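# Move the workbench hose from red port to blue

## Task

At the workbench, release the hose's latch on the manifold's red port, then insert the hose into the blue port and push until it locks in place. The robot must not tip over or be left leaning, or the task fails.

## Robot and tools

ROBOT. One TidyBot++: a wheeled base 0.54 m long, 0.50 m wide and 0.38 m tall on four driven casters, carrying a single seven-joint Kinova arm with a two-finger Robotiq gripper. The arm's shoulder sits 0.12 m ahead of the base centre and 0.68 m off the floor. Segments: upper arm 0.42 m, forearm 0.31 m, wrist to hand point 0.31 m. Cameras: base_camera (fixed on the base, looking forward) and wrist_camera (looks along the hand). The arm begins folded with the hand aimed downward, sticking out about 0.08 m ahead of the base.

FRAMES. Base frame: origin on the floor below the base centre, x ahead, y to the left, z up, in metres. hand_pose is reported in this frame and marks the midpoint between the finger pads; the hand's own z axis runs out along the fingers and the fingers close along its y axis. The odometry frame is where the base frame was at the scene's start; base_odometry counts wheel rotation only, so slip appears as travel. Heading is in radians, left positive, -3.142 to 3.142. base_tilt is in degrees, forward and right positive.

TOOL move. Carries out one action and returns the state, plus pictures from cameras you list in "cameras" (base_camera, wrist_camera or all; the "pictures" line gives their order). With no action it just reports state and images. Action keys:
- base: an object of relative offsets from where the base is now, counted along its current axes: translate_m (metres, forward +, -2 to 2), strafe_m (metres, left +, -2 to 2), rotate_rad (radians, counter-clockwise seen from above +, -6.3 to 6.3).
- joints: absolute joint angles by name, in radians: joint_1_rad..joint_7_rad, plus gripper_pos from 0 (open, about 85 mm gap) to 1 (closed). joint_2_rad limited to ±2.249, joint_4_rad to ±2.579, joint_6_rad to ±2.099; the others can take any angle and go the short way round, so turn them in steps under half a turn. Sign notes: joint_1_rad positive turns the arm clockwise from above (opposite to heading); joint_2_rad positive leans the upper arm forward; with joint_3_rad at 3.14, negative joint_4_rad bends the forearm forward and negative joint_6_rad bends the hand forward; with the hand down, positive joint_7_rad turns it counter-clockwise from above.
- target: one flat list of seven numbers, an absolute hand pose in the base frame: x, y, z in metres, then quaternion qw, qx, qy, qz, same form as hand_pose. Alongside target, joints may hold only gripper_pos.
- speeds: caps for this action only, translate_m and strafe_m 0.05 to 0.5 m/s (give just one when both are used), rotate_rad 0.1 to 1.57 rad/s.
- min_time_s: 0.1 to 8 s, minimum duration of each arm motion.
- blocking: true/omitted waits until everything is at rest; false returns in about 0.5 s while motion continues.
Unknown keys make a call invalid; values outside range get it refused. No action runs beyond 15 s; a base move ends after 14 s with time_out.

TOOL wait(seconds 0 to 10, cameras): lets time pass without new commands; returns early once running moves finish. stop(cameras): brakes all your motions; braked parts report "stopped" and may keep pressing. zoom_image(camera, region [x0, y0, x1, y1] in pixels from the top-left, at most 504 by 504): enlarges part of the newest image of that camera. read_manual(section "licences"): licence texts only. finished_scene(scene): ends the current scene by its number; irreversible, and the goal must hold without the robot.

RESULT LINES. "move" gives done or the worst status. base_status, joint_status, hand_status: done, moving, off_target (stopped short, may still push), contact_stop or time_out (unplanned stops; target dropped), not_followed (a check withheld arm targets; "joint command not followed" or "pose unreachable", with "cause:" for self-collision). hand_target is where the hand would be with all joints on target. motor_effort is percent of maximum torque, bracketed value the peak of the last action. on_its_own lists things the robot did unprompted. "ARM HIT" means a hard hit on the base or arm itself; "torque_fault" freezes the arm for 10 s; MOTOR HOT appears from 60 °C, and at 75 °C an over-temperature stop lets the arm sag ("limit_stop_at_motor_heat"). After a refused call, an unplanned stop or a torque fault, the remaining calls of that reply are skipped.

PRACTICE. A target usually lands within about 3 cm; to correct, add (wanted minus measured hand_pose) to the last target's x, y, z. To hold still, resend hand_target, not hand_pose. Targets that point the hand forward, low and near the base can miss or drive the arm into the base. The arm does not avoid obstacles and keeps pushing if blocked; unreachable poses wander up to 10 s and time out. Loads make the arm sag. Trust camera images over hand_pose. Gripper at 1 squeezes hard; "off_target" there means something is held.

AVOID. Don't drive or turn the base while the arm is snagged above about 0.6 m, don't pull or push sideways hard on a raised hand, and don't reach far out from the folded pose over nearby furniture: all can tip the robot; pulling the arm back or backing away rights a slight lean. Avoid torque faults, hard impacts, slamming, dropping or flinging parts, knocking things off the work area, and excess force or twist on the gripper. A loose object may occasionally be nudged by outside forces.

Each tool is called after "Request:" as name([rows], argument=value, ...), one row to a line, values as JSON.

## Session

Request:
move(cameras=["all"])

Request:
move(joints={"joint_6_rad":0.4}, cameras=["all"])

Scene clock: 0.00 s.
Motor temperatures (°C): [34 30 31 35 36 40 43]
base_odometry: x=+0.000 y=+0.000 heading=+0.000
base_tilt: forward=-0.9 right=+0.0
base_status: not commanded
joint_positions: joint_1_rad=+0.042 joint_2_rad=-0.323 joint_3_rad=+3.126 joint_4_rad=-2.555 joint_5_rad=+0.037 joint_6_rad=-0.886 joint_7_rad=+1.605 gripper_pos=+0.000
joint_status: not commanded
motor_effort: joint_1_rad=+0 joint_2_rad=-1 joint_3_rad=+0 joint_4_rad=+12 joint_5_rad=+0 joint_6_rad=+0 joint_7_rad=+0
hand_pose: x=+0.2406 y=-0.0114 z=+0.5767 quat_wxyz=(+0.017, +1.000, +0.015, +0.011) (m; base frame)
hand_target: x=+0.2400 y=-0.0114 z=+0.5764 quat_wxyz=(+0.017, +1.000, +0.015, +0.011) (m; base frame)
hand_status: not commanded
pictures: base_camera, wrist_camera
Images, in order (width x height): base_camera 644x364, wrist_camera 644x476.

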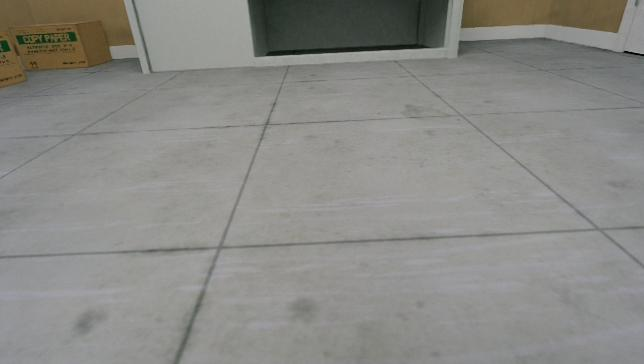

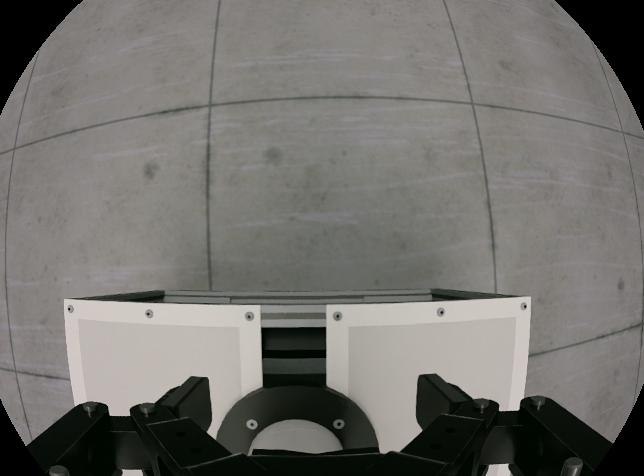

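Scene clock: 1.90 s.
move: done
base_odometry: x=+0.000 y=+0.000 heading=+0.000
base_tilt: forward=-0.9 right=+0.0
base_status: not commanded
joint_positions: joint_1_rad=+0.042 joint_2_rad=-0.323 joint_3_rad=+3.126 joint_4_rad=-2.555 joint_5_rad=+0.037 joint_6_rad=+0.316 joint_7_rad=+1.605 gripper_pos=+0.000
joint_status: all done
motor_effort: joint_1_rad=+1(1) joint_2_rad=-5(6) joint_3_rad=+0(0) joint_4_rad=+16(17) joint_5_rad=+0(1) joint_6_rad=+8(9) joint_7_rad=+0(0)
hand_pose: x=+0.5264 y=-0.0054 z=+0.7825 quat_wxyz=(+0.025, +0.818, +0.022, +0.575) (m; base frame)
hand_target: x=+0.5338 y=-0.0045 z=+0.8065 quat_wxyz=(+0.025, +0.793, +0.022, +0.608) (m; base frame)
hand_status: not commanded
pictures: base_camera, wrist_camera
Images, in order (width x height): base_camera 644x364, wrist_camera 644x476.

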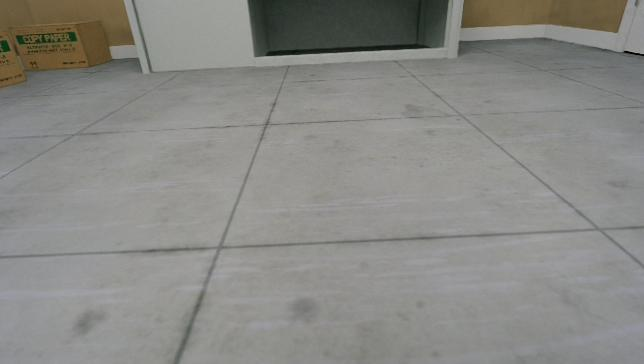

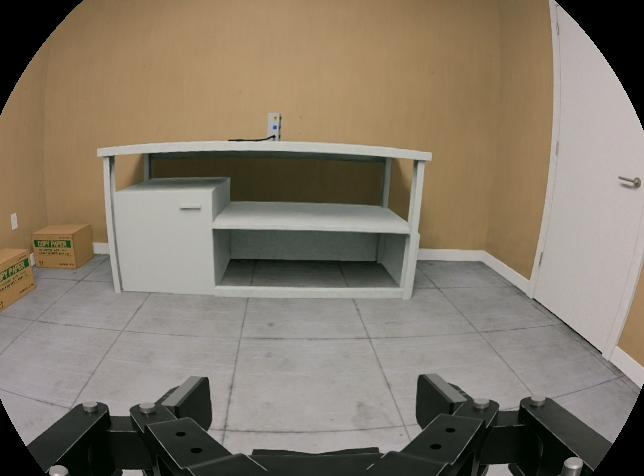

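Request:
zoom_image(camera="wrist_camera", region=[220, 90, 320, 170])

Scaled by 5.040.

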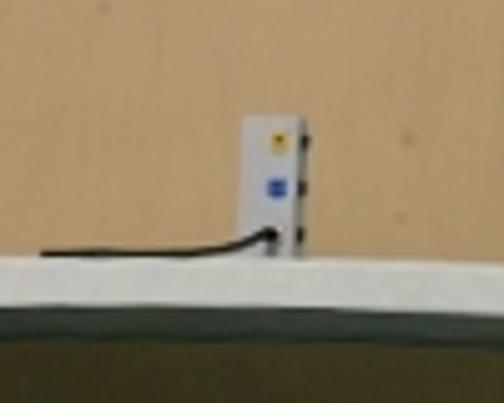

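Request:
move(base={"translate_m":1.15,"strafe_m":0.3}, joints={"joint_1_rad":0.0,"joint_2_rad":0.1,"joint_3_rad":3.1416,"joint_4_rad":-1.7,"joint_5_rad":0.0,"joint_6_rad":-0.2,"joint_7_rad":1.571}, min_time_s=2.5, cameras=["wrist_camera"])

Request:
zoom_image(camera="wrist_camera", region=[240, 60, 400, 180])

Scene clock: 18.03 s.
move: done
base_odometry: x=+1.150 y=+0.300 heading=+0.000
base_tilt: forward=-0.9 right=+0.0
base_status: done
joint_positions: joint_1_rad=+0.013 joint_2_rad=+0.076 joint_3_rad=+3.126 joint_4_rad=-1.722 joint_5_rad=+0.037 joint_6_rad=-0.111 joint_7_rad=+1.605 gripper_pos=+0.000
joint_status: all done
motor_effort: joint_1_rad=+1(2) joint_2_rad=-20(22) joint_3_rad=+0(1) joint_4_rad=+19(20) joint_5_rad=+0(1) joint_6_rad=+8(10) joint_7_rad=+0(1)
hand_pose: x=+0.7508 y=+0.0012 z=+0.9276 quat_wxyz=(+0.021, +0.815, +0.028, +0.578) (m; base frame)
hand_target: x=+0.7502 y=+0.0013 z=+0.8995 quat_wxyz=(+0.000, +0.841, +0.000, +0.540) (m; base frame)
hand_status: not commanded
pictures: wrist_camera
Images, in order (width x height): wrist_camera 644x476.

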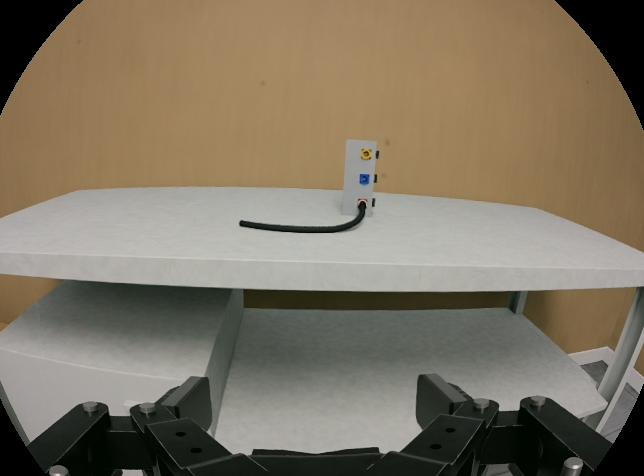

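Scaled by 3.150.

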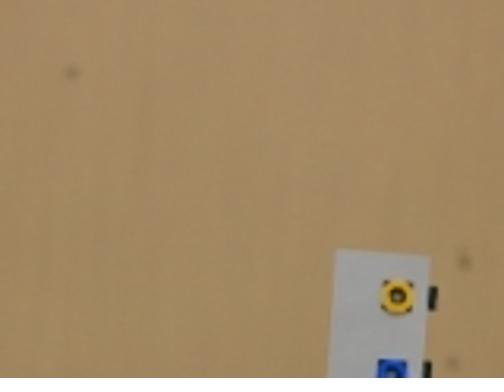

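Request:
move(base={"translate_m":0.42,"strafe_m":-0.46}, joints={"joint_1_rad":-0.35,"joint_2_rad":0.28,"joint_3_rad":3.15,"joint_4_rad":-1.14,"joint_5_rad":0.0,"joint_6_rad":-0.9,"joint_7_rad":1.571,"gripper_pos":1.0}, min_time_s=2, cameras=["wrist_camera"])

Scene clock: 50.57 s.
move: done
base_odometry: x=+1.570 y=-0.160 heading=+0.000
base_tilt: forward=-0.9 right=+0.0
base_status: done
joint_positions: joint_1_rad=-0.336 joint_2_rad=+0.242 joint_3_rad=+3.141 joint_4_rad=-1.165 joint_5_rad=+0.037 joint_6_rad=-0.812 joint_7_rad=+1.605 gripper_pos=+0.999
joint_status: all done
motor_effort: joint_1_rad=+0(3) joint_2_rad=-25(26) joint_3_rad=+0(3) joint_4_rad=+19(20) joint_5_rad=+0(1) joint_6_rad=+7(9) joint_7_rad=+0(1)
hand_pose: x=+0.7434 y=+0.2112 z=+0.9541 quat_wxyz=(-0.050, +0.879, +0.170, +0.443) (m; base frame)
hand_target: x=+0.7355 y=+0.2215 z=+0.9214 quat_wxyz=(-0.067, +0.903, +0.157, +0.394) (m; base frame)
hand_status: not commanded
pictures: wrist_camera
Images, in order (width x height): wrist_camera 644x476.

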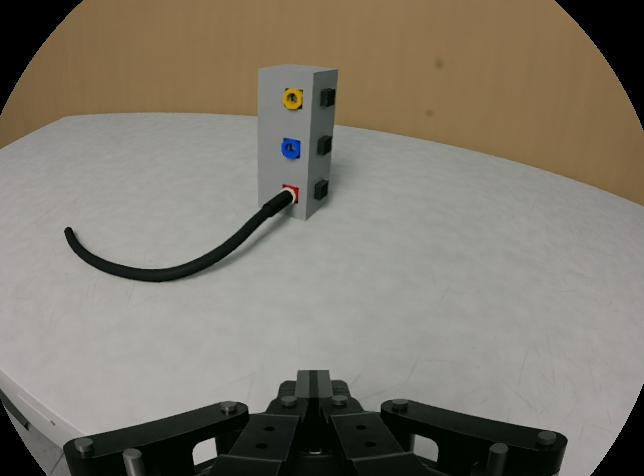

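Request:
move(base={"translate_m":0.2735,"strafe_m":0.03})

Request:
move(joints={"joint_2_rad":0.285,"joint_4_rad":-1.34,"joint_6_rad":-0.63}, min_time_s=1.5, cameras=["wrist_camera"])

Scene clock: 74.43 s.
move: done
base_odometry: x=+1.844 y=-0.130 heading=+0.000
base_tilt: forward=-0.9 right=+0.0
base_status: done
joint_positions: joint_1_rad=-0.338 joint_2_rad=+0.256 joint_3_rad=+3.141 joint_4_rad=-1.162 joint_5_rad=+0.037 joint_6_rad=-0.816 joint_7_rad=+1.605 gripper_pos=+0.999
joint_status: not commanded
motor_effort: joint_1_rad=+1(1) joint_2_rad=-26(28) joint_3_rad=+0(1) joint_4_rad=+18(19) joint_5_rad=+0(0) joint_6_rad=+8(8) joint_7_rad=+0(0)
hand_pose: x=+0.7463 y=+0.2134 z=+0.9450 quat_wxyz=(-0.049, +0.882, +0.172, +0.436) (m; base frame)
hand_target: x=+0.7355 y=+0.2215 z=+0.9214 quat_wxyz=(-0.067, +0.903, +0.157, +0.394) (m; base frame)
hand_status: not commanded
pictures: none

Scene clock: 76.23 s.
move: done
base_odometry: x=+1.844 y=-0.130 heading=+0.000
base_tilt: forward=-0.9 right=+0.0
base_status: not commanded
joint_positions: joint_1_rad=-0.338 joint_2_rad=+0.256 joint_3_rad=+3.141 joint_4_rad=-1.316 joint_5_rad=+0.037 joint_6_rad=-0.714 joint_7_rad=+1.605 gripper_pos=+0.999
joint_status: all done
motor_effort: joint_1_rad=+1(1) joint_2_rad=-25(27) joint_3_rad=+0(1) joint_4_rad=+18(20) joint_5_rad=+0(0) joint_6_rad=+6(8) joint_7_rad=+0(0)
hand_pose: x=+0.7398 y=+0.2121 z=+0.8845 quat_wxyz=(-0.046, +0.893, +0.176, +0.412) (m; base frame)
hand_target: x=+0.7529 y=+0.2275 z=+0.8718 quat_wxyz=(-0.072, +0.890, +0.154, +0.423) (m; base frame)
hand_status: not commanded
pictures: wrist_camera
Images, in order (width x height): wrist_camera 644x476.

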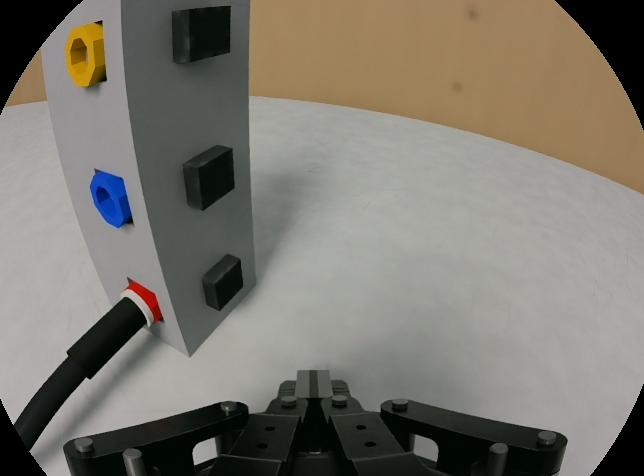

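Request:
move(base={"translate_m":0.0155,"strafe_m":0.038}, speeds={"strafe_m":0.15}, cameras=["wrist_camera"])

Scene clock: 84.10 s.
move: done
base_odometry: x=+1.860 y=-0.092 heading=+0.000
base_tilt: forward=-0.9 right=+0.0
base_status: done
joint_positions: joint_1_rad=-0.348 joint_2_rad=+0.260 joint_3_rad=+3.141 joint_4_rad=-1.316 joint_5_rad=+0.037 joint_6_rad=-0.710 joint_7_rad=+1.605 gripper_pos=+0.999
joint_status: not commanded
motor_effort: joint_1_rad=+0(2) joint_2_rad=-25(27) joint_3_rad=-1(2) joint_4_rad=+18(19) joint_5_rad=+0(1) joint_6_rad=+7(7) joint_7_rad=+0(0)
hand_pose: x=+0.7392 y=+0.2187 z=+0.8831 quat_wxyz=(-0.048, +0.892, +0.180, +0.413) (m; base frame)
hand_target: x=+0.7529 y=+0.2275 z=+0.8718 quat_wxyz=(-0.072, +0.890, +0.154, +0.423) (m; base frame)
hand_status: not commanded
pictures: wrist_camera
Images, in order (width x height): wrist_camera 644x476.

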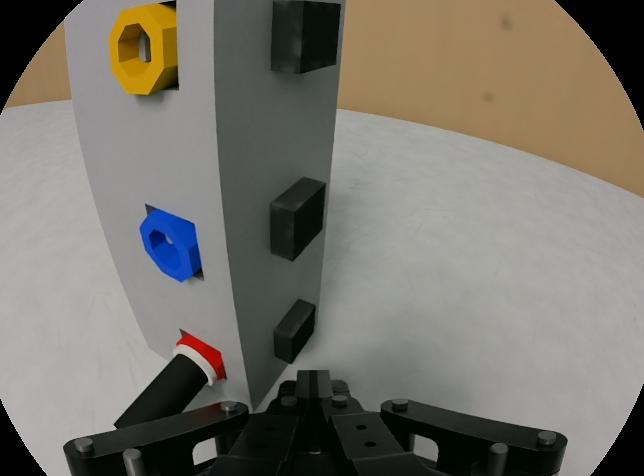

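Request:
move(base={"translate_m":0.001,"strafe_m":0.03}, speeds={"strafe_m":0.06}, cameras=["wrist_camera"])

Scene clock: 88.87 s.
move: done
base_odometry: x=+1.861 y=-0.062 heading=-0.001
base_tilt: forward=-0.9 right=+0.0
base_status: done
joint_positions: joint_1_rad=-0.333 joint_2_rad=+0.251 joint_3_rad=+3.157 joint_4_rad=-1.328 joint_5_rad=+0.037 joint_6_rad=-0.710 joint_7_rad=+1.605 gripper_pos=+0.999
joint_status: not commanded
motor_effort: joint_1_rad=-3(6) joint_2_rad=-19(27) joint_3_rad=-3(5) joint_4_rad=+20(22) joint_5_rad=-2(3) joint_6_rad=+12(15) joint_7_rad=+0(0)
hand_pose: x=+0.7414 y=+0.1991 z=+0.8823 quat_wxyz=(-0.040, +0.895, +0.168, +0.412) (m; base frame)
hand_target: x=+0.7529 y=+0.2275 z=+0.8718 quat_wxyz=(-0.072, +0.890, +0.154, +0.423) (m; base frame)
hand_status: not commanded
pictures: wrist_camera
Images, in order (width x height): wrist_camera 644x476.

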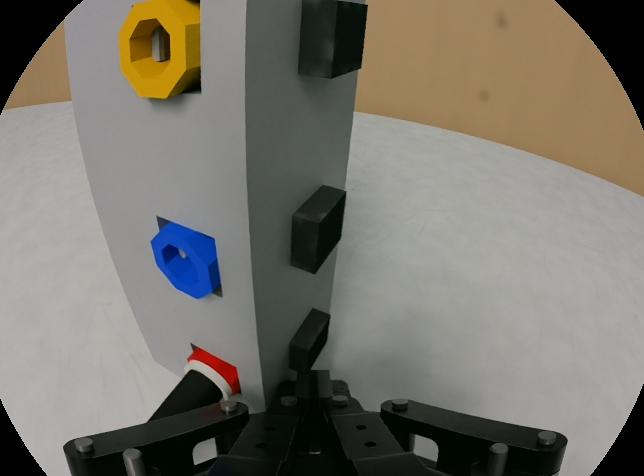

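Request:
move(base={"translate_m":0.006,"strafe_m":0.04}, speeds={"strafe_m":0.06}, cameras=["wrist_camera"])

Scene clock: 91.53 s.
move: done
base_odometry: x=+1.867 y=-0.022 heading=-0.001
base_tilt: forward=-0.9 right=+0.0
base_status: done
joint_positions: joint_1_rad=-0.303 joint_2_rad=+0.217 joint_3_rad=+3.184 joint_4_rad=-1.369 joint_5_rad=+0.037 joint_6_rad=-0.710 joint_7_rad=+1.605 gripper_pos=+0.999
joint_status: not commanded
motor_effort: joint_1_rad=-8(11) joint_2_rad=-12(19) joint_3_rad=-7(9) joint_4_rad=+27(28) joint_5_rad=-5(7) joint_6_rad=+24(27) joint_7_rad=+0(0)
hand_pose: x=+0.7369 y=+0.1611 z=+0.8820 quat_wxyz=(-0.026, +0.900, +0.144, +0.410) (m; base frame)
hand_target: x=+0.7529 y=+0.2275 z=+0.8718 quat_wxyz=(-0.072, +0.890, +0.154, +0.423) (m; base frame)
hand_status: not commanded
pictures: wrist_camera
Images, in order (width x height): wrist_camera 644x476.

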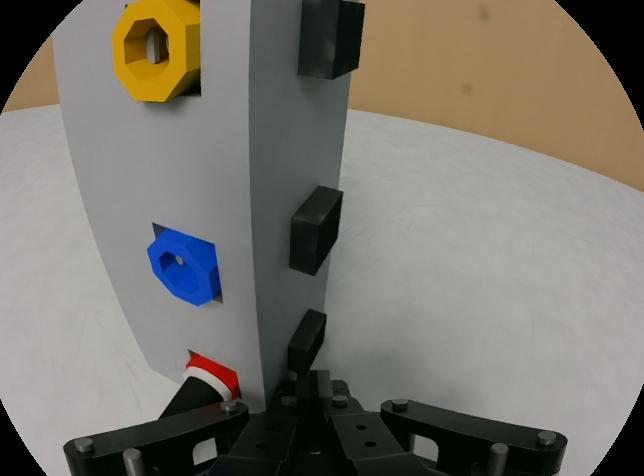

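Request:
zoom_image(camera="wrist_camera", region=[230, 290, 370, 420])

Scaled by 3.600.

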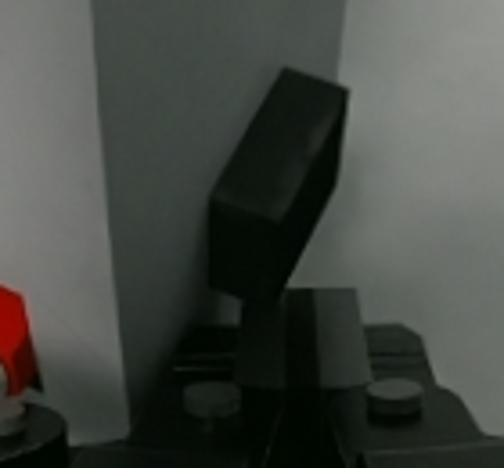

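Request:
move(base={"translate_m":-0.012,"strafe_m":-0.09}, speeds={"strafe_m":0.2})

Request:
move(base={"translate_m":0.018,"strafe_m":-0.004}, cameras=["wrist_camera"])

Request:
zoom_image(camera="wrist_camera", region=[230, 290, 370, 420])

Scene clock: 100.03 s.
move: done
base_odometry: x=+1.855 y=-0.112 heading=+0.000
base_tilt: forward=-0.9 right=+0.0
base_status: done
joint_positions: joint_1_rad=-0.349 joint_2_rad=+0.251 joint_3_rad=+3.155 joint_4_rad=-1.346 joint_5_rad=+0.036 joint_6_rad=-0.665 joint_7_rad=+1.605 gripper_pos=+0.999
joint_status: not commanded
motor_effort: joint_1_rad=+1(8) joint_2_rad=-23(25) joint_3_rad=+0(7) joint_4_rad=+17(26) joint_5_rad=+0(5) joint_6_rad=+6(23) joint_7_rad=+0(0)
hand_pose: x=+0.7425 y=+0.2128 z=+0.8824 quat_wxyz=(-0.047, +0.888, +0.175, +0.423) (m; base frame)
hand_target: x=+0.7529 y=+0.2275 z=+0.8718 quat_wxyz=(-0.072, +0.890, +0.154, +0.423) (m; base frame)
hand_status: not commanded
pictures: none

Scene clock: 100.77 s.
move: done
base_odometry: x=+1.873 y=-0.116 heading=-0.001
base_tilt: forward=-0.9 right=+0.0
base_status: done
joint_positions: joint_1_rad=-0.348 joint_2_rad=+0.252 joint_3_rad=+3.155 joint_4_rad=-1.345 joint_5_rad=+0.036 joint_6_rad=-0.665 joint_7_rad=+1.605 gripper_pos=+0.999
joint_status: not commanded
motor_effort: joint_1_rad=+0(3) joint_2_rad=-23(26) joint_3_rad=+0(2) joint_4_rad=+16(18) joint_5_rad=+0(1) joint_6_rad=+5(8) joint_7_rad=+0(0)
hand_pose: x=+0.7430 y=+0.2127 z=+0.8823 quat_wxyz=(-0.047, +0.888, +0.175, +0.423) (m; base frame)
hand_target: x=+0.7529 y=+0.2275 z=+0.8718 quat_wxyz=(-0.072, +0.890, +0.154, +0.423) (m; base frame)
hand_status: not commanded
pictures: wrist_camera
Images, in order (width x height): wrist_camera 644x476.

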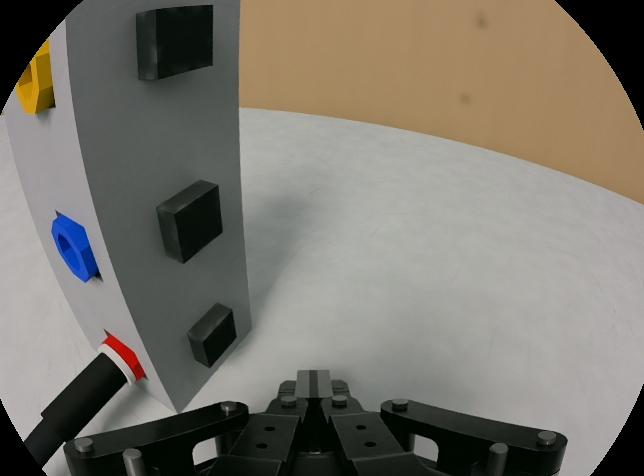

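Scaled by 3.600.

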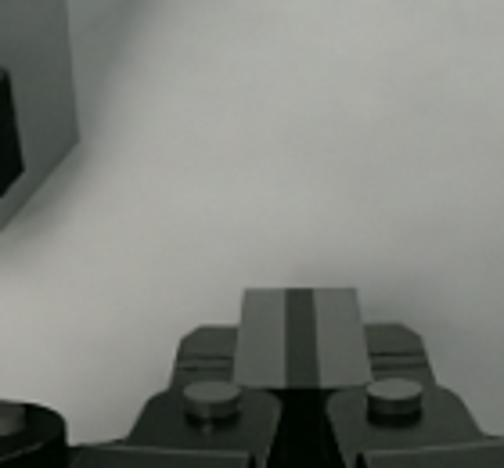

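Request:
move(base={"translate_m":0.009,"strafe_m":0.049}, speeds={"strafe_m":0.08}, cameras=["wrist_camera"])

Request:
zoom_image(camera="wrist_camera", region=[230, 290, 370, 420])

Scene clock: 115.80 s.
move: done
base_odometry: x=+1.882 y=-0.068 heading=-0.001
base_tilt: forward=-0.9 right=+0.0
base_status: done
joint_positions: joint_1_rad=-0.326 joint_2_rad=+0.249 joint_3_rad=+3.165 joint_4_rad=-1.349 joint_5_rad=+0.036 joint_6_rad=-0.665 joint_7_rad=+1.605 gripper_pos=+0.999
joint_status: not commanded
motor_effort: joint_1_rad=-5(7) joint_2_rad=-20(24) joint_3_rad=-4(6) joint_4_rad=+20(24) joint_5_rad=-3(4) joint_6_rad=+10(17) joint_7_rad=+0(1)
hand_pose: x=+0.7481 y=+0.1925 z=+0.8823 quat_wxyz=(-0.039, +0.891, +0.161, +0.424) (m; base frame)
hand_target: x=+0.7529 y=+0.2275 z=+0.8718 quat_wxyz=(-0.072, +0.890, +0.154, +0.423) (m; base frame)
hand_status: not commanded
pictures: wrist_camera
Images, in order (width x height): wrist_camera 644x476.

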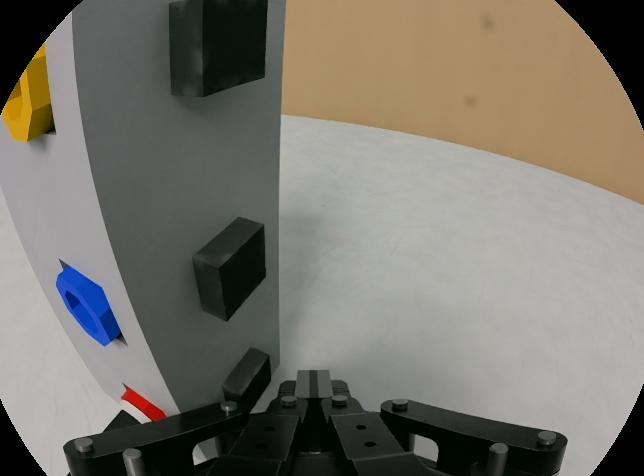

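Scaled by 3.600.

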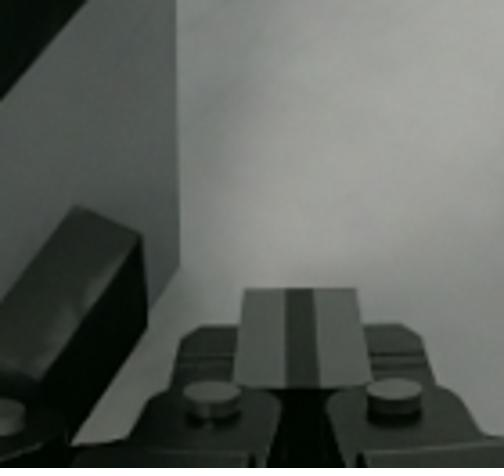

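Request:
move(base={"translate_m":-0.006,"strafe_m":-0.03}, speeds={"strafe_m":0.15})

Request:
move(base={"translate_m":-0.0085,"strafe_m":0.002})

Request:
move(base={"translate_m":0.006,"strafe_m":0.04}, speeds={"strafe_m":0.08}, cameras=["wrist_camera"])

Request:
zoom_image(camera="wrist_camera", region=[230, 290, 370, 420])

Scene clock: 121.37 s.
move: done
base_odometry: x=+1.876 y=-0.098 heading=-0.001
base_tilt: forward=-0.9 right=+0.0
base_status: done
joint_positions: joint_1_rad=-0.348 joint_2_rad=+0.256 joint_3_rad=+3.155 joint_4_rad=-1.342 joint_5_rad=+0.036 joint_6_rad=-0.660 joint_7_rad=+1.605 gripper_pos=+0.999
joint_status: not commanded
motor_effort: joint_1_rad=+1(5) joint_2_rad=-24(26) joint_3_rad=+0(4) joint_4_rad=+17(20) joint_5_rad=+0(2) joint_6_rad=+6(10) joint_7_rad=+0(0)
hand_pose: x=+0.7453 y=+0.2131 z=+0.8826 quat_wxyz=(-0.047, +0.887, +0.175, +0.425) (m; base frame)
hand_target: x=+0.7529 y=+0.2275 z=+0.8718 quat_wxyz=(-0.072, +0.890, +0.154, +0.423) (m; base frame)
hand_status: not commanded
pictures: none

Scene clock: 121.97 s.
move: done
base_odometry: x=+1.867 y=-0.096 heading=-0.001
base_tilt: forward=-0.9 right=+0.0
base_status: done
joint_positions: joint_1_rad=-0.348 joint_2_rad=+0.256 joint_3_rad=+3.155 joint_4_rad=-1.342 joint_5_rad=+0.036 joint_6_rad=-0.660 joint_7_rad=+1.605 gripper_pos=+0.999
joint_status: not commanded
motor_effort: joint_1_rad=+1(2) joint_2_rad=-24(26) joint_3_rad=+0(1) joint_4_rad=+18(19) joint_5_rad=+0(1) joint_6_rad=+6(7) joint_7_rad=+0(0)
hand_pose: x=+0.7453 y=+0.2132 z=+0.8825 quat_wxyz=(-0.047, +0.887, +0.175, +0.425) (m; base frame)
hand_target: x=+0.7529 y=+0.2275 z=+0.8718 quat_wxyz=(-0.072, +0.890, +0.154, +0.423) (m; base frame)
hand_status: not commanded
pictures: none

Scene clock: 122.97 s.
move: done
base_odometry: x=+1.873 y=-0.056 heading=+0.000
base_tilt: forward=-0.9 right=+0.0
base_status: done
joint_positions: joint_1_rad=-0.317 joint_2_rad=+0.250 joint_3_rad=+3.171 joint_4_rad=-1.351 joint_5_rad=+0.036 joint_6_rad=-0.660 joint_7_rad=+1.605 gripper_pos=+0.999
joint_status: not commanded
motor_effort: joint_1_rad=-7(9) joint_2_rad=-20(25) joint_3_rad=-6(8) joint_4_rad=+21(25) joint_5_rad=-4(5) joint_6_rad=+13(18) joint_7_rad=-1(1)
hand_pose: x=+0.7515 y=+0.1839 z=+0.8823 quat_wxyz=(-0.035, +0.891, +0.155, +0.425) (m; base frame)
hand_target: x=+0.7529 y=+0.2275 z=+0.8718 quat_wxyz=(-0.072, +0.890, +0.154, +0.423) (m; base frame)
hand_status: not commanded
pictures: wrist_camera
Images, in order (width x height): wrist_camera 644x476.

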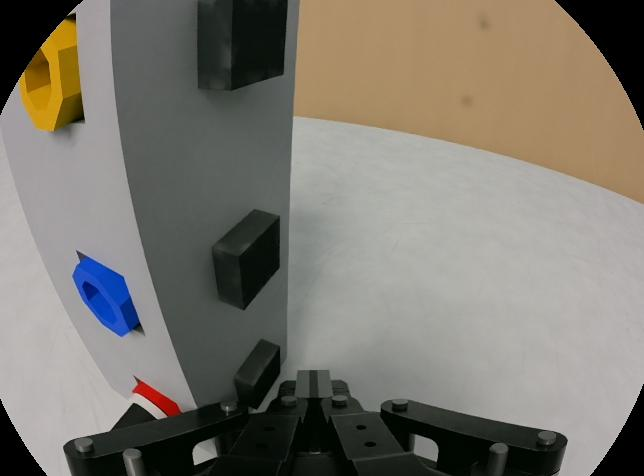

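Scaled by 3.600.

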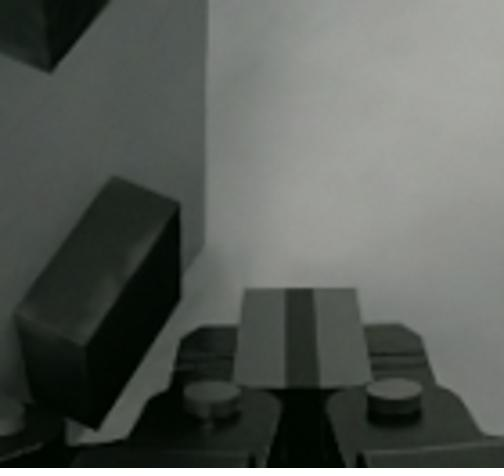

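Request:
move(base={"translate_m":-0.007,"strafe_m":-0.045}, speeds={"strafe_m":0.15})

Request:
move(base={"translate_m":-0.009,"strafe_m":0.002})

Request:
move(base={"translate_m":0.008,"strafe_m":0.04}, speeds={"strafe_m":0.08}, cameras=["wrist_camera"])

Request:
zoom_image(camera="wrist_camera", region=[180, 290, 370, 450])

Scene clock: 132.03 s.
move: done
base_odometry: x=+1.866 y=-0.101 heading=-0.001
base_tilt: forward=-0.9 right=+0.0
base_status: done
joint_positions: joint_1_rad=-0.347 joint_2_rad=+0.258 joint_3_rad=+3.157 joint_4_rad=-1.343 joint_5_rad=+0.036 joint_6_rad=-0.655 joint_7_rad=+1.605 gripper_pos=+0.999
joint_status: not commanded
motor_effort: joint_1_rad=+0(7) joint_2_rad=-26(26) joint_3_rad=+0(7) joint_4_rad=+18(21) joint_5_rad=+0(4) joint_6_rad=+6(12) joint_7_rad=+0(1)
hand_pose: x=+0.7471 y=+0.2117 z=+0.8826 quat_wxyz=(-0.046, +0.887, +0.173, +0.427) (m; base frame)
hand_target: x=+0.7529 y=+0.2275 z=+0.8718 quat_wxyz=(-0.072, +0.890, +0.154, +0.423) (m; base frame)
hand_status: not commanded
pictures: none

Scene clock: 132.67 s.
move: done
base_odometry: x=+1.857 y=-0.099 heading=-0.001
base_tilt: forward=-0.9 right=+0.0
base_status: done
joint_positions: joint_1_rad=-0.347 joint_2_rad=+0.258 joint_3_rad=+3.157 joint_4_rad=-1.343 joint_5_rad=+0.036 joint_6_rad=-0.655 joint_7_rad=+1.605 gripper_pos=+0.999
joint_status: not commanded
motor_effort: joint_1_rad=+1(2) joint_2_rad=-25(27) joint_3_rad=+0(1) joint_4_rad=+18(19) joint_5_rad=+0(0) joint_6_rad=+7(8) joint_7_rad=+0(0)
hand_pose: x=+0.7471 y=+0.2121 z=+0.8825 quat_wxyz=(-0.046, +0.886, +0.173, +0.427) (m; base frame)
hand_target: x=+0.7529 y=+0.2275 z=+0.8718 quat_wxyz=(-0.072, +0.890, +0.154, +0.423) (m; base frame)
hand_status: not commanded
pictures: none

Scene clock: 133.63 s.
move: done
base_odometry: x=+1.865 y=-0.059 heading=-0.001
base_tilt: forward=-1.0 right=+0.0
base_status: done
joint_positions: joint_1_rad=-0.330 joint_2_rad=+0.249 joint_3_rad=+3.163 joint_4_rad=-1.353 joint_5_rad=+0.036 joint_6_rad=-0.658 joint_7_rad=+1.605 gripper_pos=+0.999
joint_status: not commanded
motor_effort: joint_1_rad=-3(7) joint_2_rad=-18(26) joint_3_rad=-3(6) joint_4_rad=+24(24) joint_5_rad=-2(5) joint_6_rad=+19(19) joint_7_rad=+0(1)
hand_pose: x=+0.7473 y=+0.1964 z=+0.8821 quat_wxyz=(-0.041, +0.889, +0.164, +0.425) (m; base frame)
hand_target: x=+0.7529 y=+0.2275 z=+0.8718 quat_wxyz=(-0.072, +0.890, +0.154, +0.423) (m; base frame)
hand_status: not commanded
pictures: wrist_camera
Images, in order (width x height): wrist_camera 644x476.

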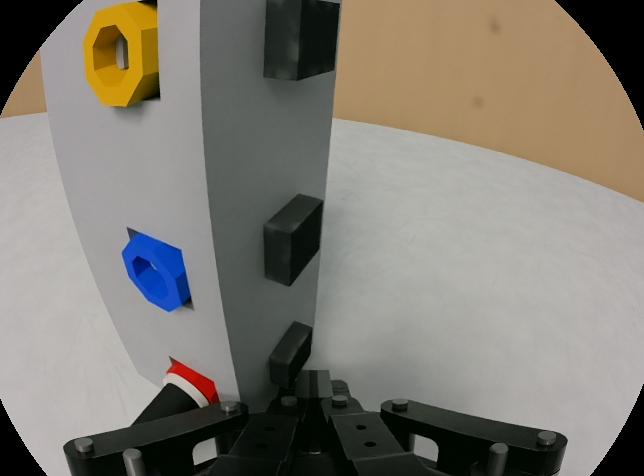

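Scaled by 2.653.

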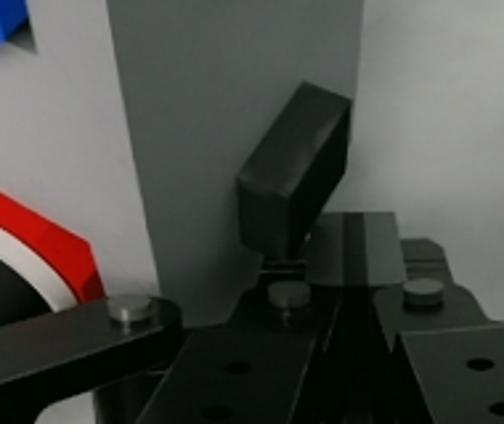

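Request:
move(base={"translate_m":0.003,"strafe_m":0.04}, speeds={"strafe_m":0.08}, cameras=["wrist_camera"])

Request:
zoom_image(camera="wrist_camera", region=[180, 290, 370, 450])

Scene clock: 138.77 s.
move: done
base_odometry: x=+1.868 y=-0.019 heading=-0.001
base_tilt: forward=-1.0 right=+0.0
base_status: done
joint_positions: joint_1_rad=-0.301 joint_2_rad=+0.224 joint_3_rad=+3.186 joint_4_rad=-1.380 joint_5_rad=+0.036 joint_6_rad=-0.664 joint_7_rad=+1.605 gripper_pos=+0.999
joint_status: not commanded
motor_effort: joint_1_rad=-9(11) joint_2_rad=-13(19) joint_3_rad=-8(10) joint_4_rad=+28(30) joint_5_rad=-5(7) joint_6_rad=+25(29) joint_7_rad=-1(1)
hand_pose: x=+0.7452 y=+0.1615 z=+0.8819 quat_wxyz=(-0.027, +0.895, +0.142, +0.423) (m; base frame)
hand_target: x=+0.7529 y=+0.2275 z=+0.8718 quat_wxyz=(-0.072, +0.890, +0.154, +0.423) (m; base frame)
hand_status: not commanded
pictures: wrist_camera
Images, in order (width x height): wrist_camera 644x476.

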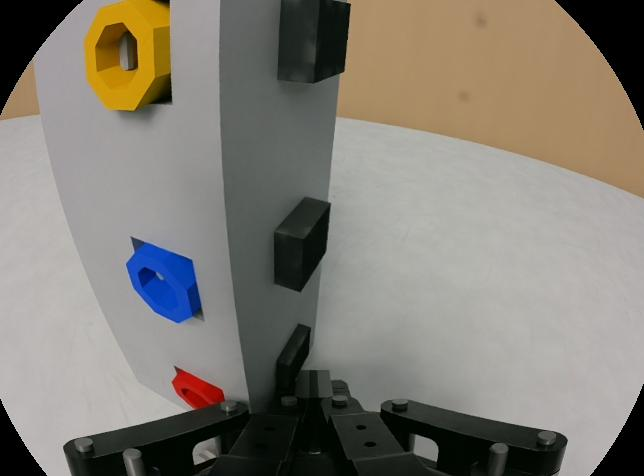

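Scaled by 2.653.

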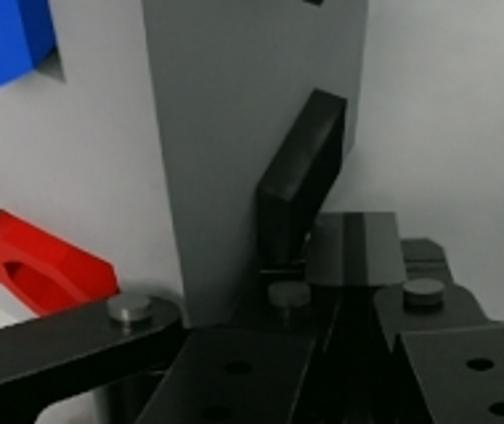

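Request:
move(base={"translate_m":-0.04,"strafe_m":-0.10}, speeds={"strafe_m":0.15})

Request:
move(joints={"joint_4_rad":-0.95,"joint_2_rad":0.2,"joint_6_rad":-1.0,"gripper_pos":0.0}, base={"translate_m":-0.15,"strafe_m":-0.05}, cameras=["wrist_camera"])

Scene clock: 144.10 s.
move: done
base_odometry: x=+1.828 y=-0.119 heading=-0.001
base_tilt: forward=-0.9 right=+0.0
base_status: done
joint_positions: joint_1_rad=-0.346 joint_2_rad=+0.258 joint_3_rad=+3.160 joint_4_rad=-1.348 joint_5_rad=+0.036 joint_6_rad=-0.643 joint_7_rad=+1.605 gripper_pos=+0.999
joint_status: not commanded
motor_effort: joint_1_rad=+1(8) joint_2_rad=-25(26) joint_3_rad=+0(7) joint_4_rad=+18(27) joint_5_rad=+0(5) joint_6_rad=+6(24) joint_7_rad=+0(1)
hand_pose: x=+0.7490 y=+0.2101 z=+0.8824 quat_wxyz=(-0.046, +0.885, +0.172, +0.430) (m; base frame)
hand_target: x=+0.7529 y=+0.2275 z=+0.8718 quat_wxyz=(-0.072, +0.890, +0.154, +0.423) (m; base frame)
hand_status: not commanded
pictures: none

Scene clock: 145.90 s.
move: done
base_odometry: x=+1.678 y=-0.169 heading=-0.001
base_tilt: forward=-0.9 right=+0.0
base_status: done
joint_positions: joint_1_rad=-0.346 joint_2_rad=+0.200 joint_3_rad=+3.160 joint_4_rad=-0.968 joint_5_rad=+0.036 joint_6_rad=-0.911 joint_7_rad=+1.605 gripper_pos=+0.000
joint_status: all done
motor_effort: joint_1_rad=+0(1) joint_2_rad=-23(29) joint_3_rad=+0(2) joint_4_rad=+18(20) joint_5_rad=+0(1) joint_6_rad=+8(9) joint_7_rad=+0(0)
hand_pose: x=+0.7315 y=+0.2022 z=+1.0659 quat_wxyz=(-0.055, +0.847, +0.158, +0.504) (m; base frame)
hand_target: x=+0.7130 y=+0.2134 z=+1.0522 quat_wxyz=(-0.080, +0.867, +0.150, +0.469) (m; base frame)
hand_status: not commanded
pictures: wrist_camera
Images, in order (width x height): wrist_camera 644x476.

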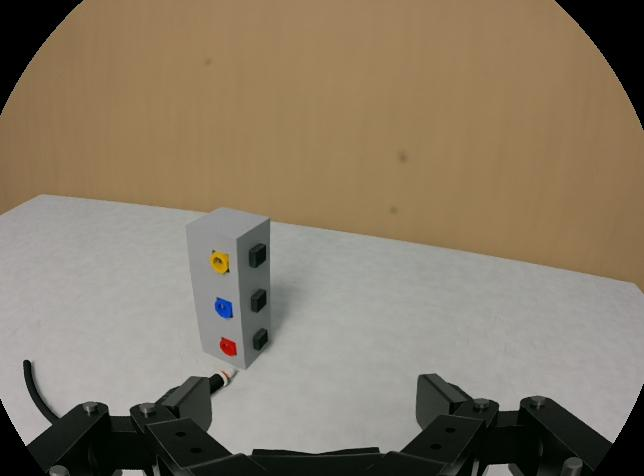

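Request:
move(base={"translate_m":-0.05,"strafe_m":0.52,"rotate_rad":-0.19}, joints={"joint_1_rad":0.0,"joint_2_rad":0.25,"joint_3_rad":3.15,"joint_4_rad":-0.8,"joint_5_rad":0.0,"joint_6_rad":-1.35,"joint_7_rad":1.571,"gripper_pos":0.4}, min_time_s=1.5, cameras=["wrist_camera"])

Scene clock: 154.07 s.
move: done
base_odometry: x=+1.629 y=+0.351 heading=-0.192
base_tilt: forward=-0.9 right=+0.0
base_status: done
joint_positions: joint_1_rad=-0.012 joint_2_rad=+0.212 joint_3_rad=+3.160 joint_4_rad=-0.824 joint_5_rad=+0.036 joint_6_rad=-1.264 joint_7_rad=+1.605 gripper_pos=+0.400
joint_status: all done
motor_effort: joint_1_rad=+0(5) joint_2_rad=-22(24) joint_3_rad=+0(4) joint_4_rad=+16(19) joint_5_rad=+0(2) joint_6_rad=+6(8) joint_7_rad=+0(1)
hand_pose: x=+0.7103 y=-0.0113 z=+1.0459 quat_wxyz=(+0.028, +0.913, +0.011, +0.408) (m; base frame)
hand_target: x=+0.7061 y=-0.0027 z=+1.0163 quat_wxyz=(+0.002, +0.932, -0.003, +0.362) (m; base frame)
hand_status: not commanded
pictures: wrist_camera
Images, in order (width x height): wrist_camera 644x476.

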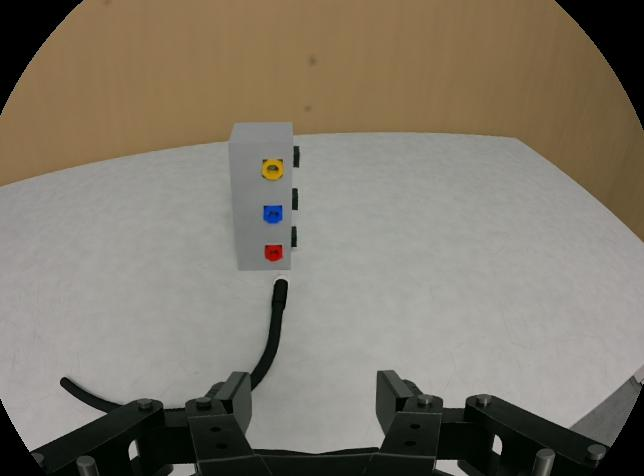

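Request:
zoom_image(camera="wrist_camera", region=[220, 220, 340, 330])

Scaled by 4.200.

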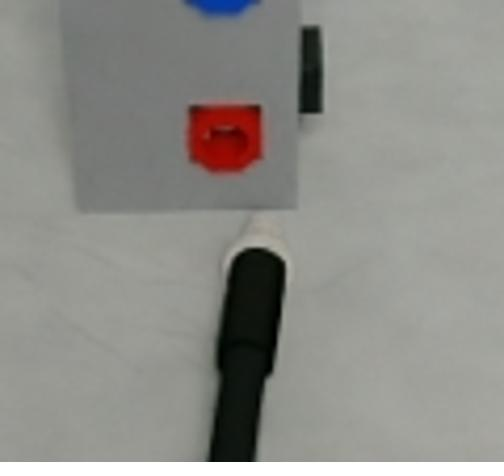

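Request:
move(base={"translate_m":0.154,"strafe_m":0.0174,"rotate_rad":0.04}, speeds={"translate_m":0.25}, joints={"joint_2_rad":0.135,"joint_4_rad":-1.235,"joint_6_rad":-0.96}, min_time_s=1.5, cameras=["wrist_camera"])

Scene clock: 172.73 s.
move: done
base_odometry: x=+1.783 y=+0.339 heading=-0.152
base_tilt: forward=-0.9 right=+0.0
base_status: done
joint_positions: joint_1_rad=-0.006 joint_2_rad=+0.161 joint_3_rad=+3.157 joint_4_rad=-1.210 joint_5_rad=+0.036 joint_6_rad=-1.046 joint_7_rad=+1.605 gripper_pos=+0.400
joint_status: all done
motor_effort: joint_1_rad=+1(2) joint_2_rad=-22(26) joint_3_rad=+0(2) joint_4_rad=+18(19) joint_5_rad=+0(1) joint_6_rad=+6(7) joint_7_rad=+0(0)
hand_pose: x=+0.7010 y=-0.0130 z=+0.9267 quat_wxyz=(+0.026, +0.935, +0.015, +0.354) (m; base frame)
hand_target: x=+0.7096 y=-0.0033 z=+0.9471 quat_wxyz=(+0.002, +0.919, -0.004, +0.395) (m; base frame)
hand_status: not commanded
pictures: wrist_camera
Images, in order (width x height): wrist_camera 644x476.

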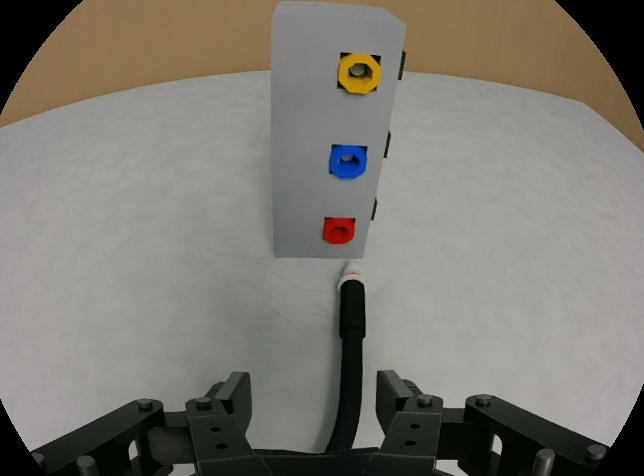

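Request:
move(base={"translate_m":0.056,"strafe_m":-0.029}, speeds={"translate_m":0.15})

Request:
move(joints={"joint_2_rad":0.12,"joint_4_rad":-1.40,"joint_6_rad":-0.79}, min_time_s=2, cameras=["wrist_camera"])

Scene clock: 181.60 s.
move: done
base_odometry: x=+1.834 y=+0.302 heading=-0.151
base_tilt: forward=-0.9 right=+0.0
base_status: done
joint_positions: joint_1_rad=-0.006 joint_2_rad=+0.149 joint_3_rad=+3.157 joint_4_rad=-1.211 joint_5_rad=+0.036 joint_6_rad=-1.040 joint_7_rad=+1.605 gripper_pos=+0.400
joint_status: not commanded
motor_effort: joint_1_rad=+0(2) joint_2_rad=-22(24) joint_3_rad=+0(1) joint_4_rad=+18(18) joint_5_rad=+0(1) joint_6_rad=+6(7) joint_7_rad=+0(0)
hand_pose: x=+0.6992 y=-0.0130 z=+0.9343 quat_wxyz=(+0.026, +0.932, +0.015, +0.362) (m; base frame)
hand_target: x=+0.7096 y=-0.0033 z=+0.9471 quat_wxyz=(+0.002, +0.919, -0.004, +0.395) (m; base frame)
hand_status: not commanded
pictures: none

Scene clock: 183.90 s.
move: done
base_odometry: x=+1.834 y=+0.302 heading=-0.151
base_tilt: forward=-0.9 right=+0.0
base_status: not commanded
joint_positions: joint_1_rad=-0.006 joint_2_rad=+0.148 joint_3_rad=+3.157 joint_4_rad=-1.375 joint_5_rad=+0.036 joint_6_rad=-0.875 joint_7_rad=+1.605 gripper_pos=+0.400
joint_status: all done
motor_effort: joint_1_rad=+1(1) joint_2_rad=-22(23) joint_3_rad=+0(1) joint_4_rad=+18(19) joint_5_rad=+0(0) joint_6_rad=+6(8) joint_7_rad=+0(0)
hand_pose: x=+0.7060 y=-0.0121 z=+0.8841 quat_wxyz=(+0.026, +0.931, +0.018, +0.363) (m; base frame)
hand_target: x=+0.7135 y=-0.0034 z=+0.9058 quat_wxyz=(+0.002, +0.915, -0.004, +0.404) (m; base frame)
hand_status: not commanded
pictures: wrist_camera
Images, in order (width x height): wrist_camera 644x476.

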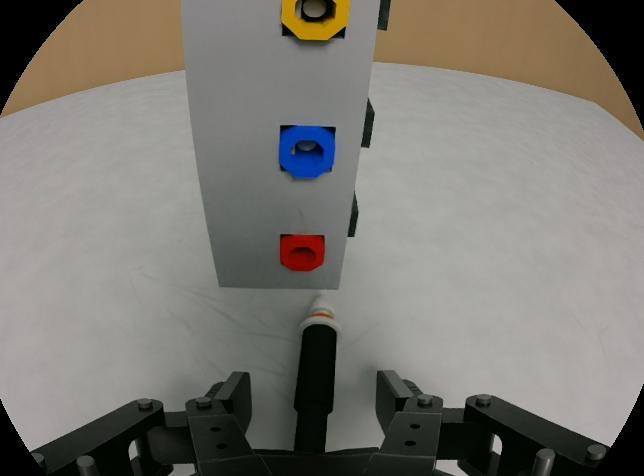

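Request:
move(base={"translate_m":0.010,"strafe_m":-0.002}, speeds={"translate_m":0.1}, joints={"gripper_pos":0.65}, cameras=["wrist_camera"])

Scene clock: 189.00 s.
move: done
base_odometry: x=+1.844 y=+0.298 heading=-0.152
base_tilt: forward=-0.9 right=+0.0
base_status: done
joint_positions: joint_1_rad=-0.006 joint_2_rad=+0.140 joint_3_rad=+3.157 joint_4_rad=-1.376 joint_5_rad=+0.036 joint_6_rad=-0.870 joint_7_rad=+1.605 gripper_pos=+0.650
joint_status: all done
motor_effort: joint_1_rad=+1(2) joint_2_rad=-21(24) joint_3_rad=+0(1) joint_4_rad=+18(19) joint_5_rad=+0(1) joint_6_rad=+6(8) joint_7_rad=+0(0)
hand_pose: x=+0.7051 y=-0.0121 z=+0.8890 quat_wxyz=(+0.026, +0.929, +0.018, +0.368) (m; base frame)
hand_target: x=+0.7135 y=-0.0034 z=+0.9058 quat_wxyz=(+0.002, +0.915, -0.004, +0.404) (m; base frame)
hand_status: not commanded
pictures: wrist_camera
Images, in order (width x height): wrist_camera 644x476.

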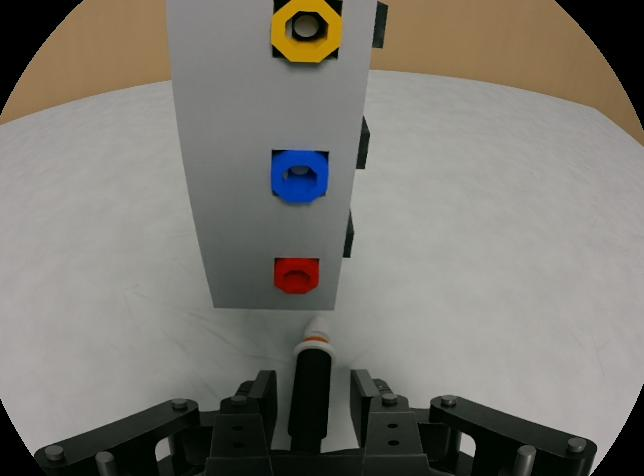

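Request:
move(joints={"joint_4_rad":-1.42})

Request:
move(joints={"gripper_pos":1.0}, cameras=["wrist_camera"])

Request:
zoom_image(camera="wrist_camera", region=[260, 290, 370, 400])

Scene clock: 194.17 s.
move: done
base_odometry: x=+1.844 y=+0.298 heading=-0.152
base_tilt: forward=-0.9 right=+0.0
base_status: not commanded
joint_positions: joint_1_rad=-0.006 joint_2_rad=+0.138 joint_3_rad=+3.157 joint_4_rad=-1.392 joint_5_rad=+0.036 joint_6_rad=-0.866 joint_7_rad=+1.605 gripper_pos=+0.650
joint_status: all done
motor_effort: joint_1_rad=+0(1) joint_2_rad=-21(22) joint_3_rad=+0(0) joint_4_rad=+17(18) joint_5_rad=+0(0) joint_6_rad=+6(7) joint_7_rad=+0(0)
hand_pose: x=+0.7024 y=-0.0120 z=+0.8831 quat_wxyz=(+0.026, +0.931, +0.018, +0.364) (m; base frame)
hand_target: x=+0.7095 y=-0.0034 z=+0.8949 quat_wxyz=(+0.002, +0.919, -0.004, +0.395) (m; base frame)
hand_status: not commanded
pictures: none

Scene clock: 194.90 s.
move: off_target
base_odometry: x=+1.844 y=+0.298 heading=-0.152
base_tilt: forward=-0.9 right=+0.0
base_status: not commanded
joint_positions: joint_1_rad=-0.006 joint_2_rad=+0.137 joint_3_rad=+3.157 joint_4_rad=-1.392 joint_5_rad=+0.036 joint_6_rad=-0.864 joint_7_rad=+1.605 gripper_pos=+0.867
joint_status: gripper_pos off_target (ended at +0.867, target +1.000)
motor_effort: joint_1_rad=+0(1) joint_2_rad=-20(21) joint_3_rad=+0(0) joint_4_rad=+17(18) joint_5_rad=+0(1) joint_6_rad=+4(6) joint_7_rad=+0(0)
hand_pose: x=+0.7025 y=-0.0120 z=+0.8836 quat_wxyz=(+0.026, +0.931, +0.018, +0.365) (m; base frame)
hand_target: x=+0.7095 y=-0.0034 z=+0.8949 quat_wxyz=(+0.002, +0.919, -0.004, +0.395) (m; base frame)
hand_status: not commanded
pictures: wrist_camera
Images, in order (width x height): wrist_camera 644x476.

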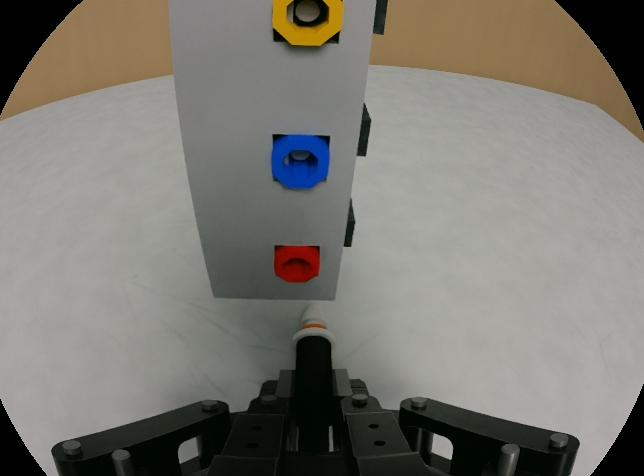

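Scaled by 4.582.

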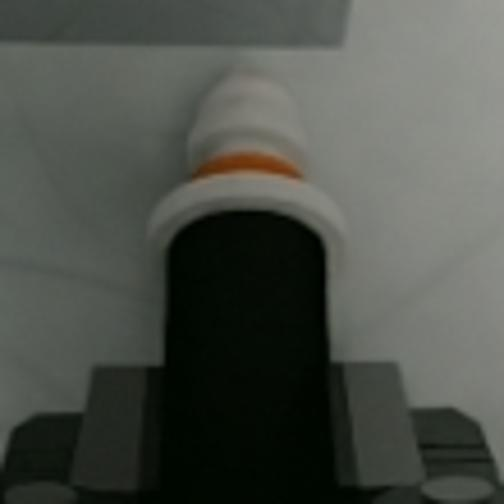

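Request:
move(joints={"joint_2_rad":0.02,"joint_4_rad":-1.42,"joint_6_rad":-0.70}, min_time_s=2, base={"translate_m":-0.07}, speeds={"translate_m":0.1}, cameras=["wrist_camera"])

Request:
zoom_image(camera="wrist_camera", region=[260, 250, 370, 360])

Scene clock: 220.30 s.
move: done
base_odometry: x=+1.775 y=+0.309 heading=-0.151
base_tilt: forward=-0.9 right=+0.0
base_status: done
joint_positions: joint_1_rad=-0.006 joint_2_rad=+0.047 joint_3_rad=+3.157 joint_4_rad=-1.398 joint_5_rad=+0.036 joint_6_rad=-0.788 joint_7_rad=+1.605 gripper_pos=+0.867
joint_status: all done
motor_effort: joint_1_rad=+1(1) joint_2_rad=-18(24) joint_3_rad=+0(1) joint_4_rad=+19(21) joint_5_rad=+0(1) joint_6_rad=+7(8) joint_7_rad=+0(0)
hand_pose: x=+0.6962 y=-0.0118 z=+0.9505 quat_wxyz=(+0.027, +0.898, +0.017, +0.439) (m; base frame)
hand_target: x=+0.7014 y=-0.0035 z=+0.9757 quat_wxyz=(+0.002, +0.877, -0.004, +0.480) (m; base frame)
hand_status: not commanded
pictures: wrist_camera
Images, in order (width x height): wrist_camera 644x476.

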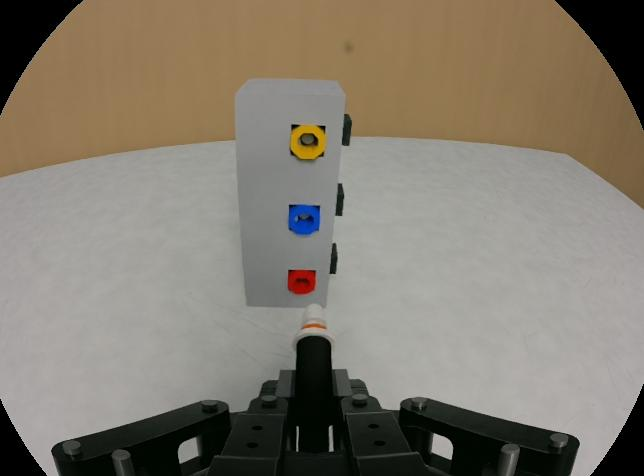

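Scaled by 4.582.

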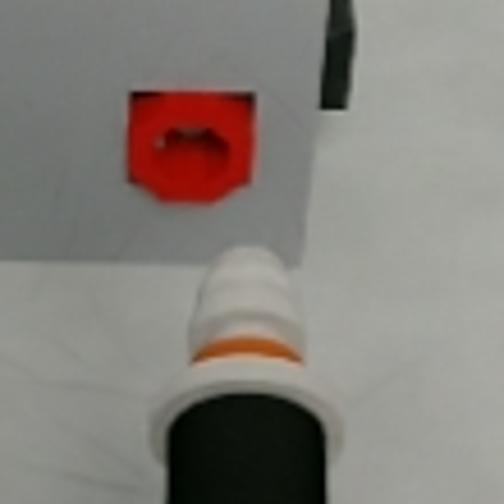

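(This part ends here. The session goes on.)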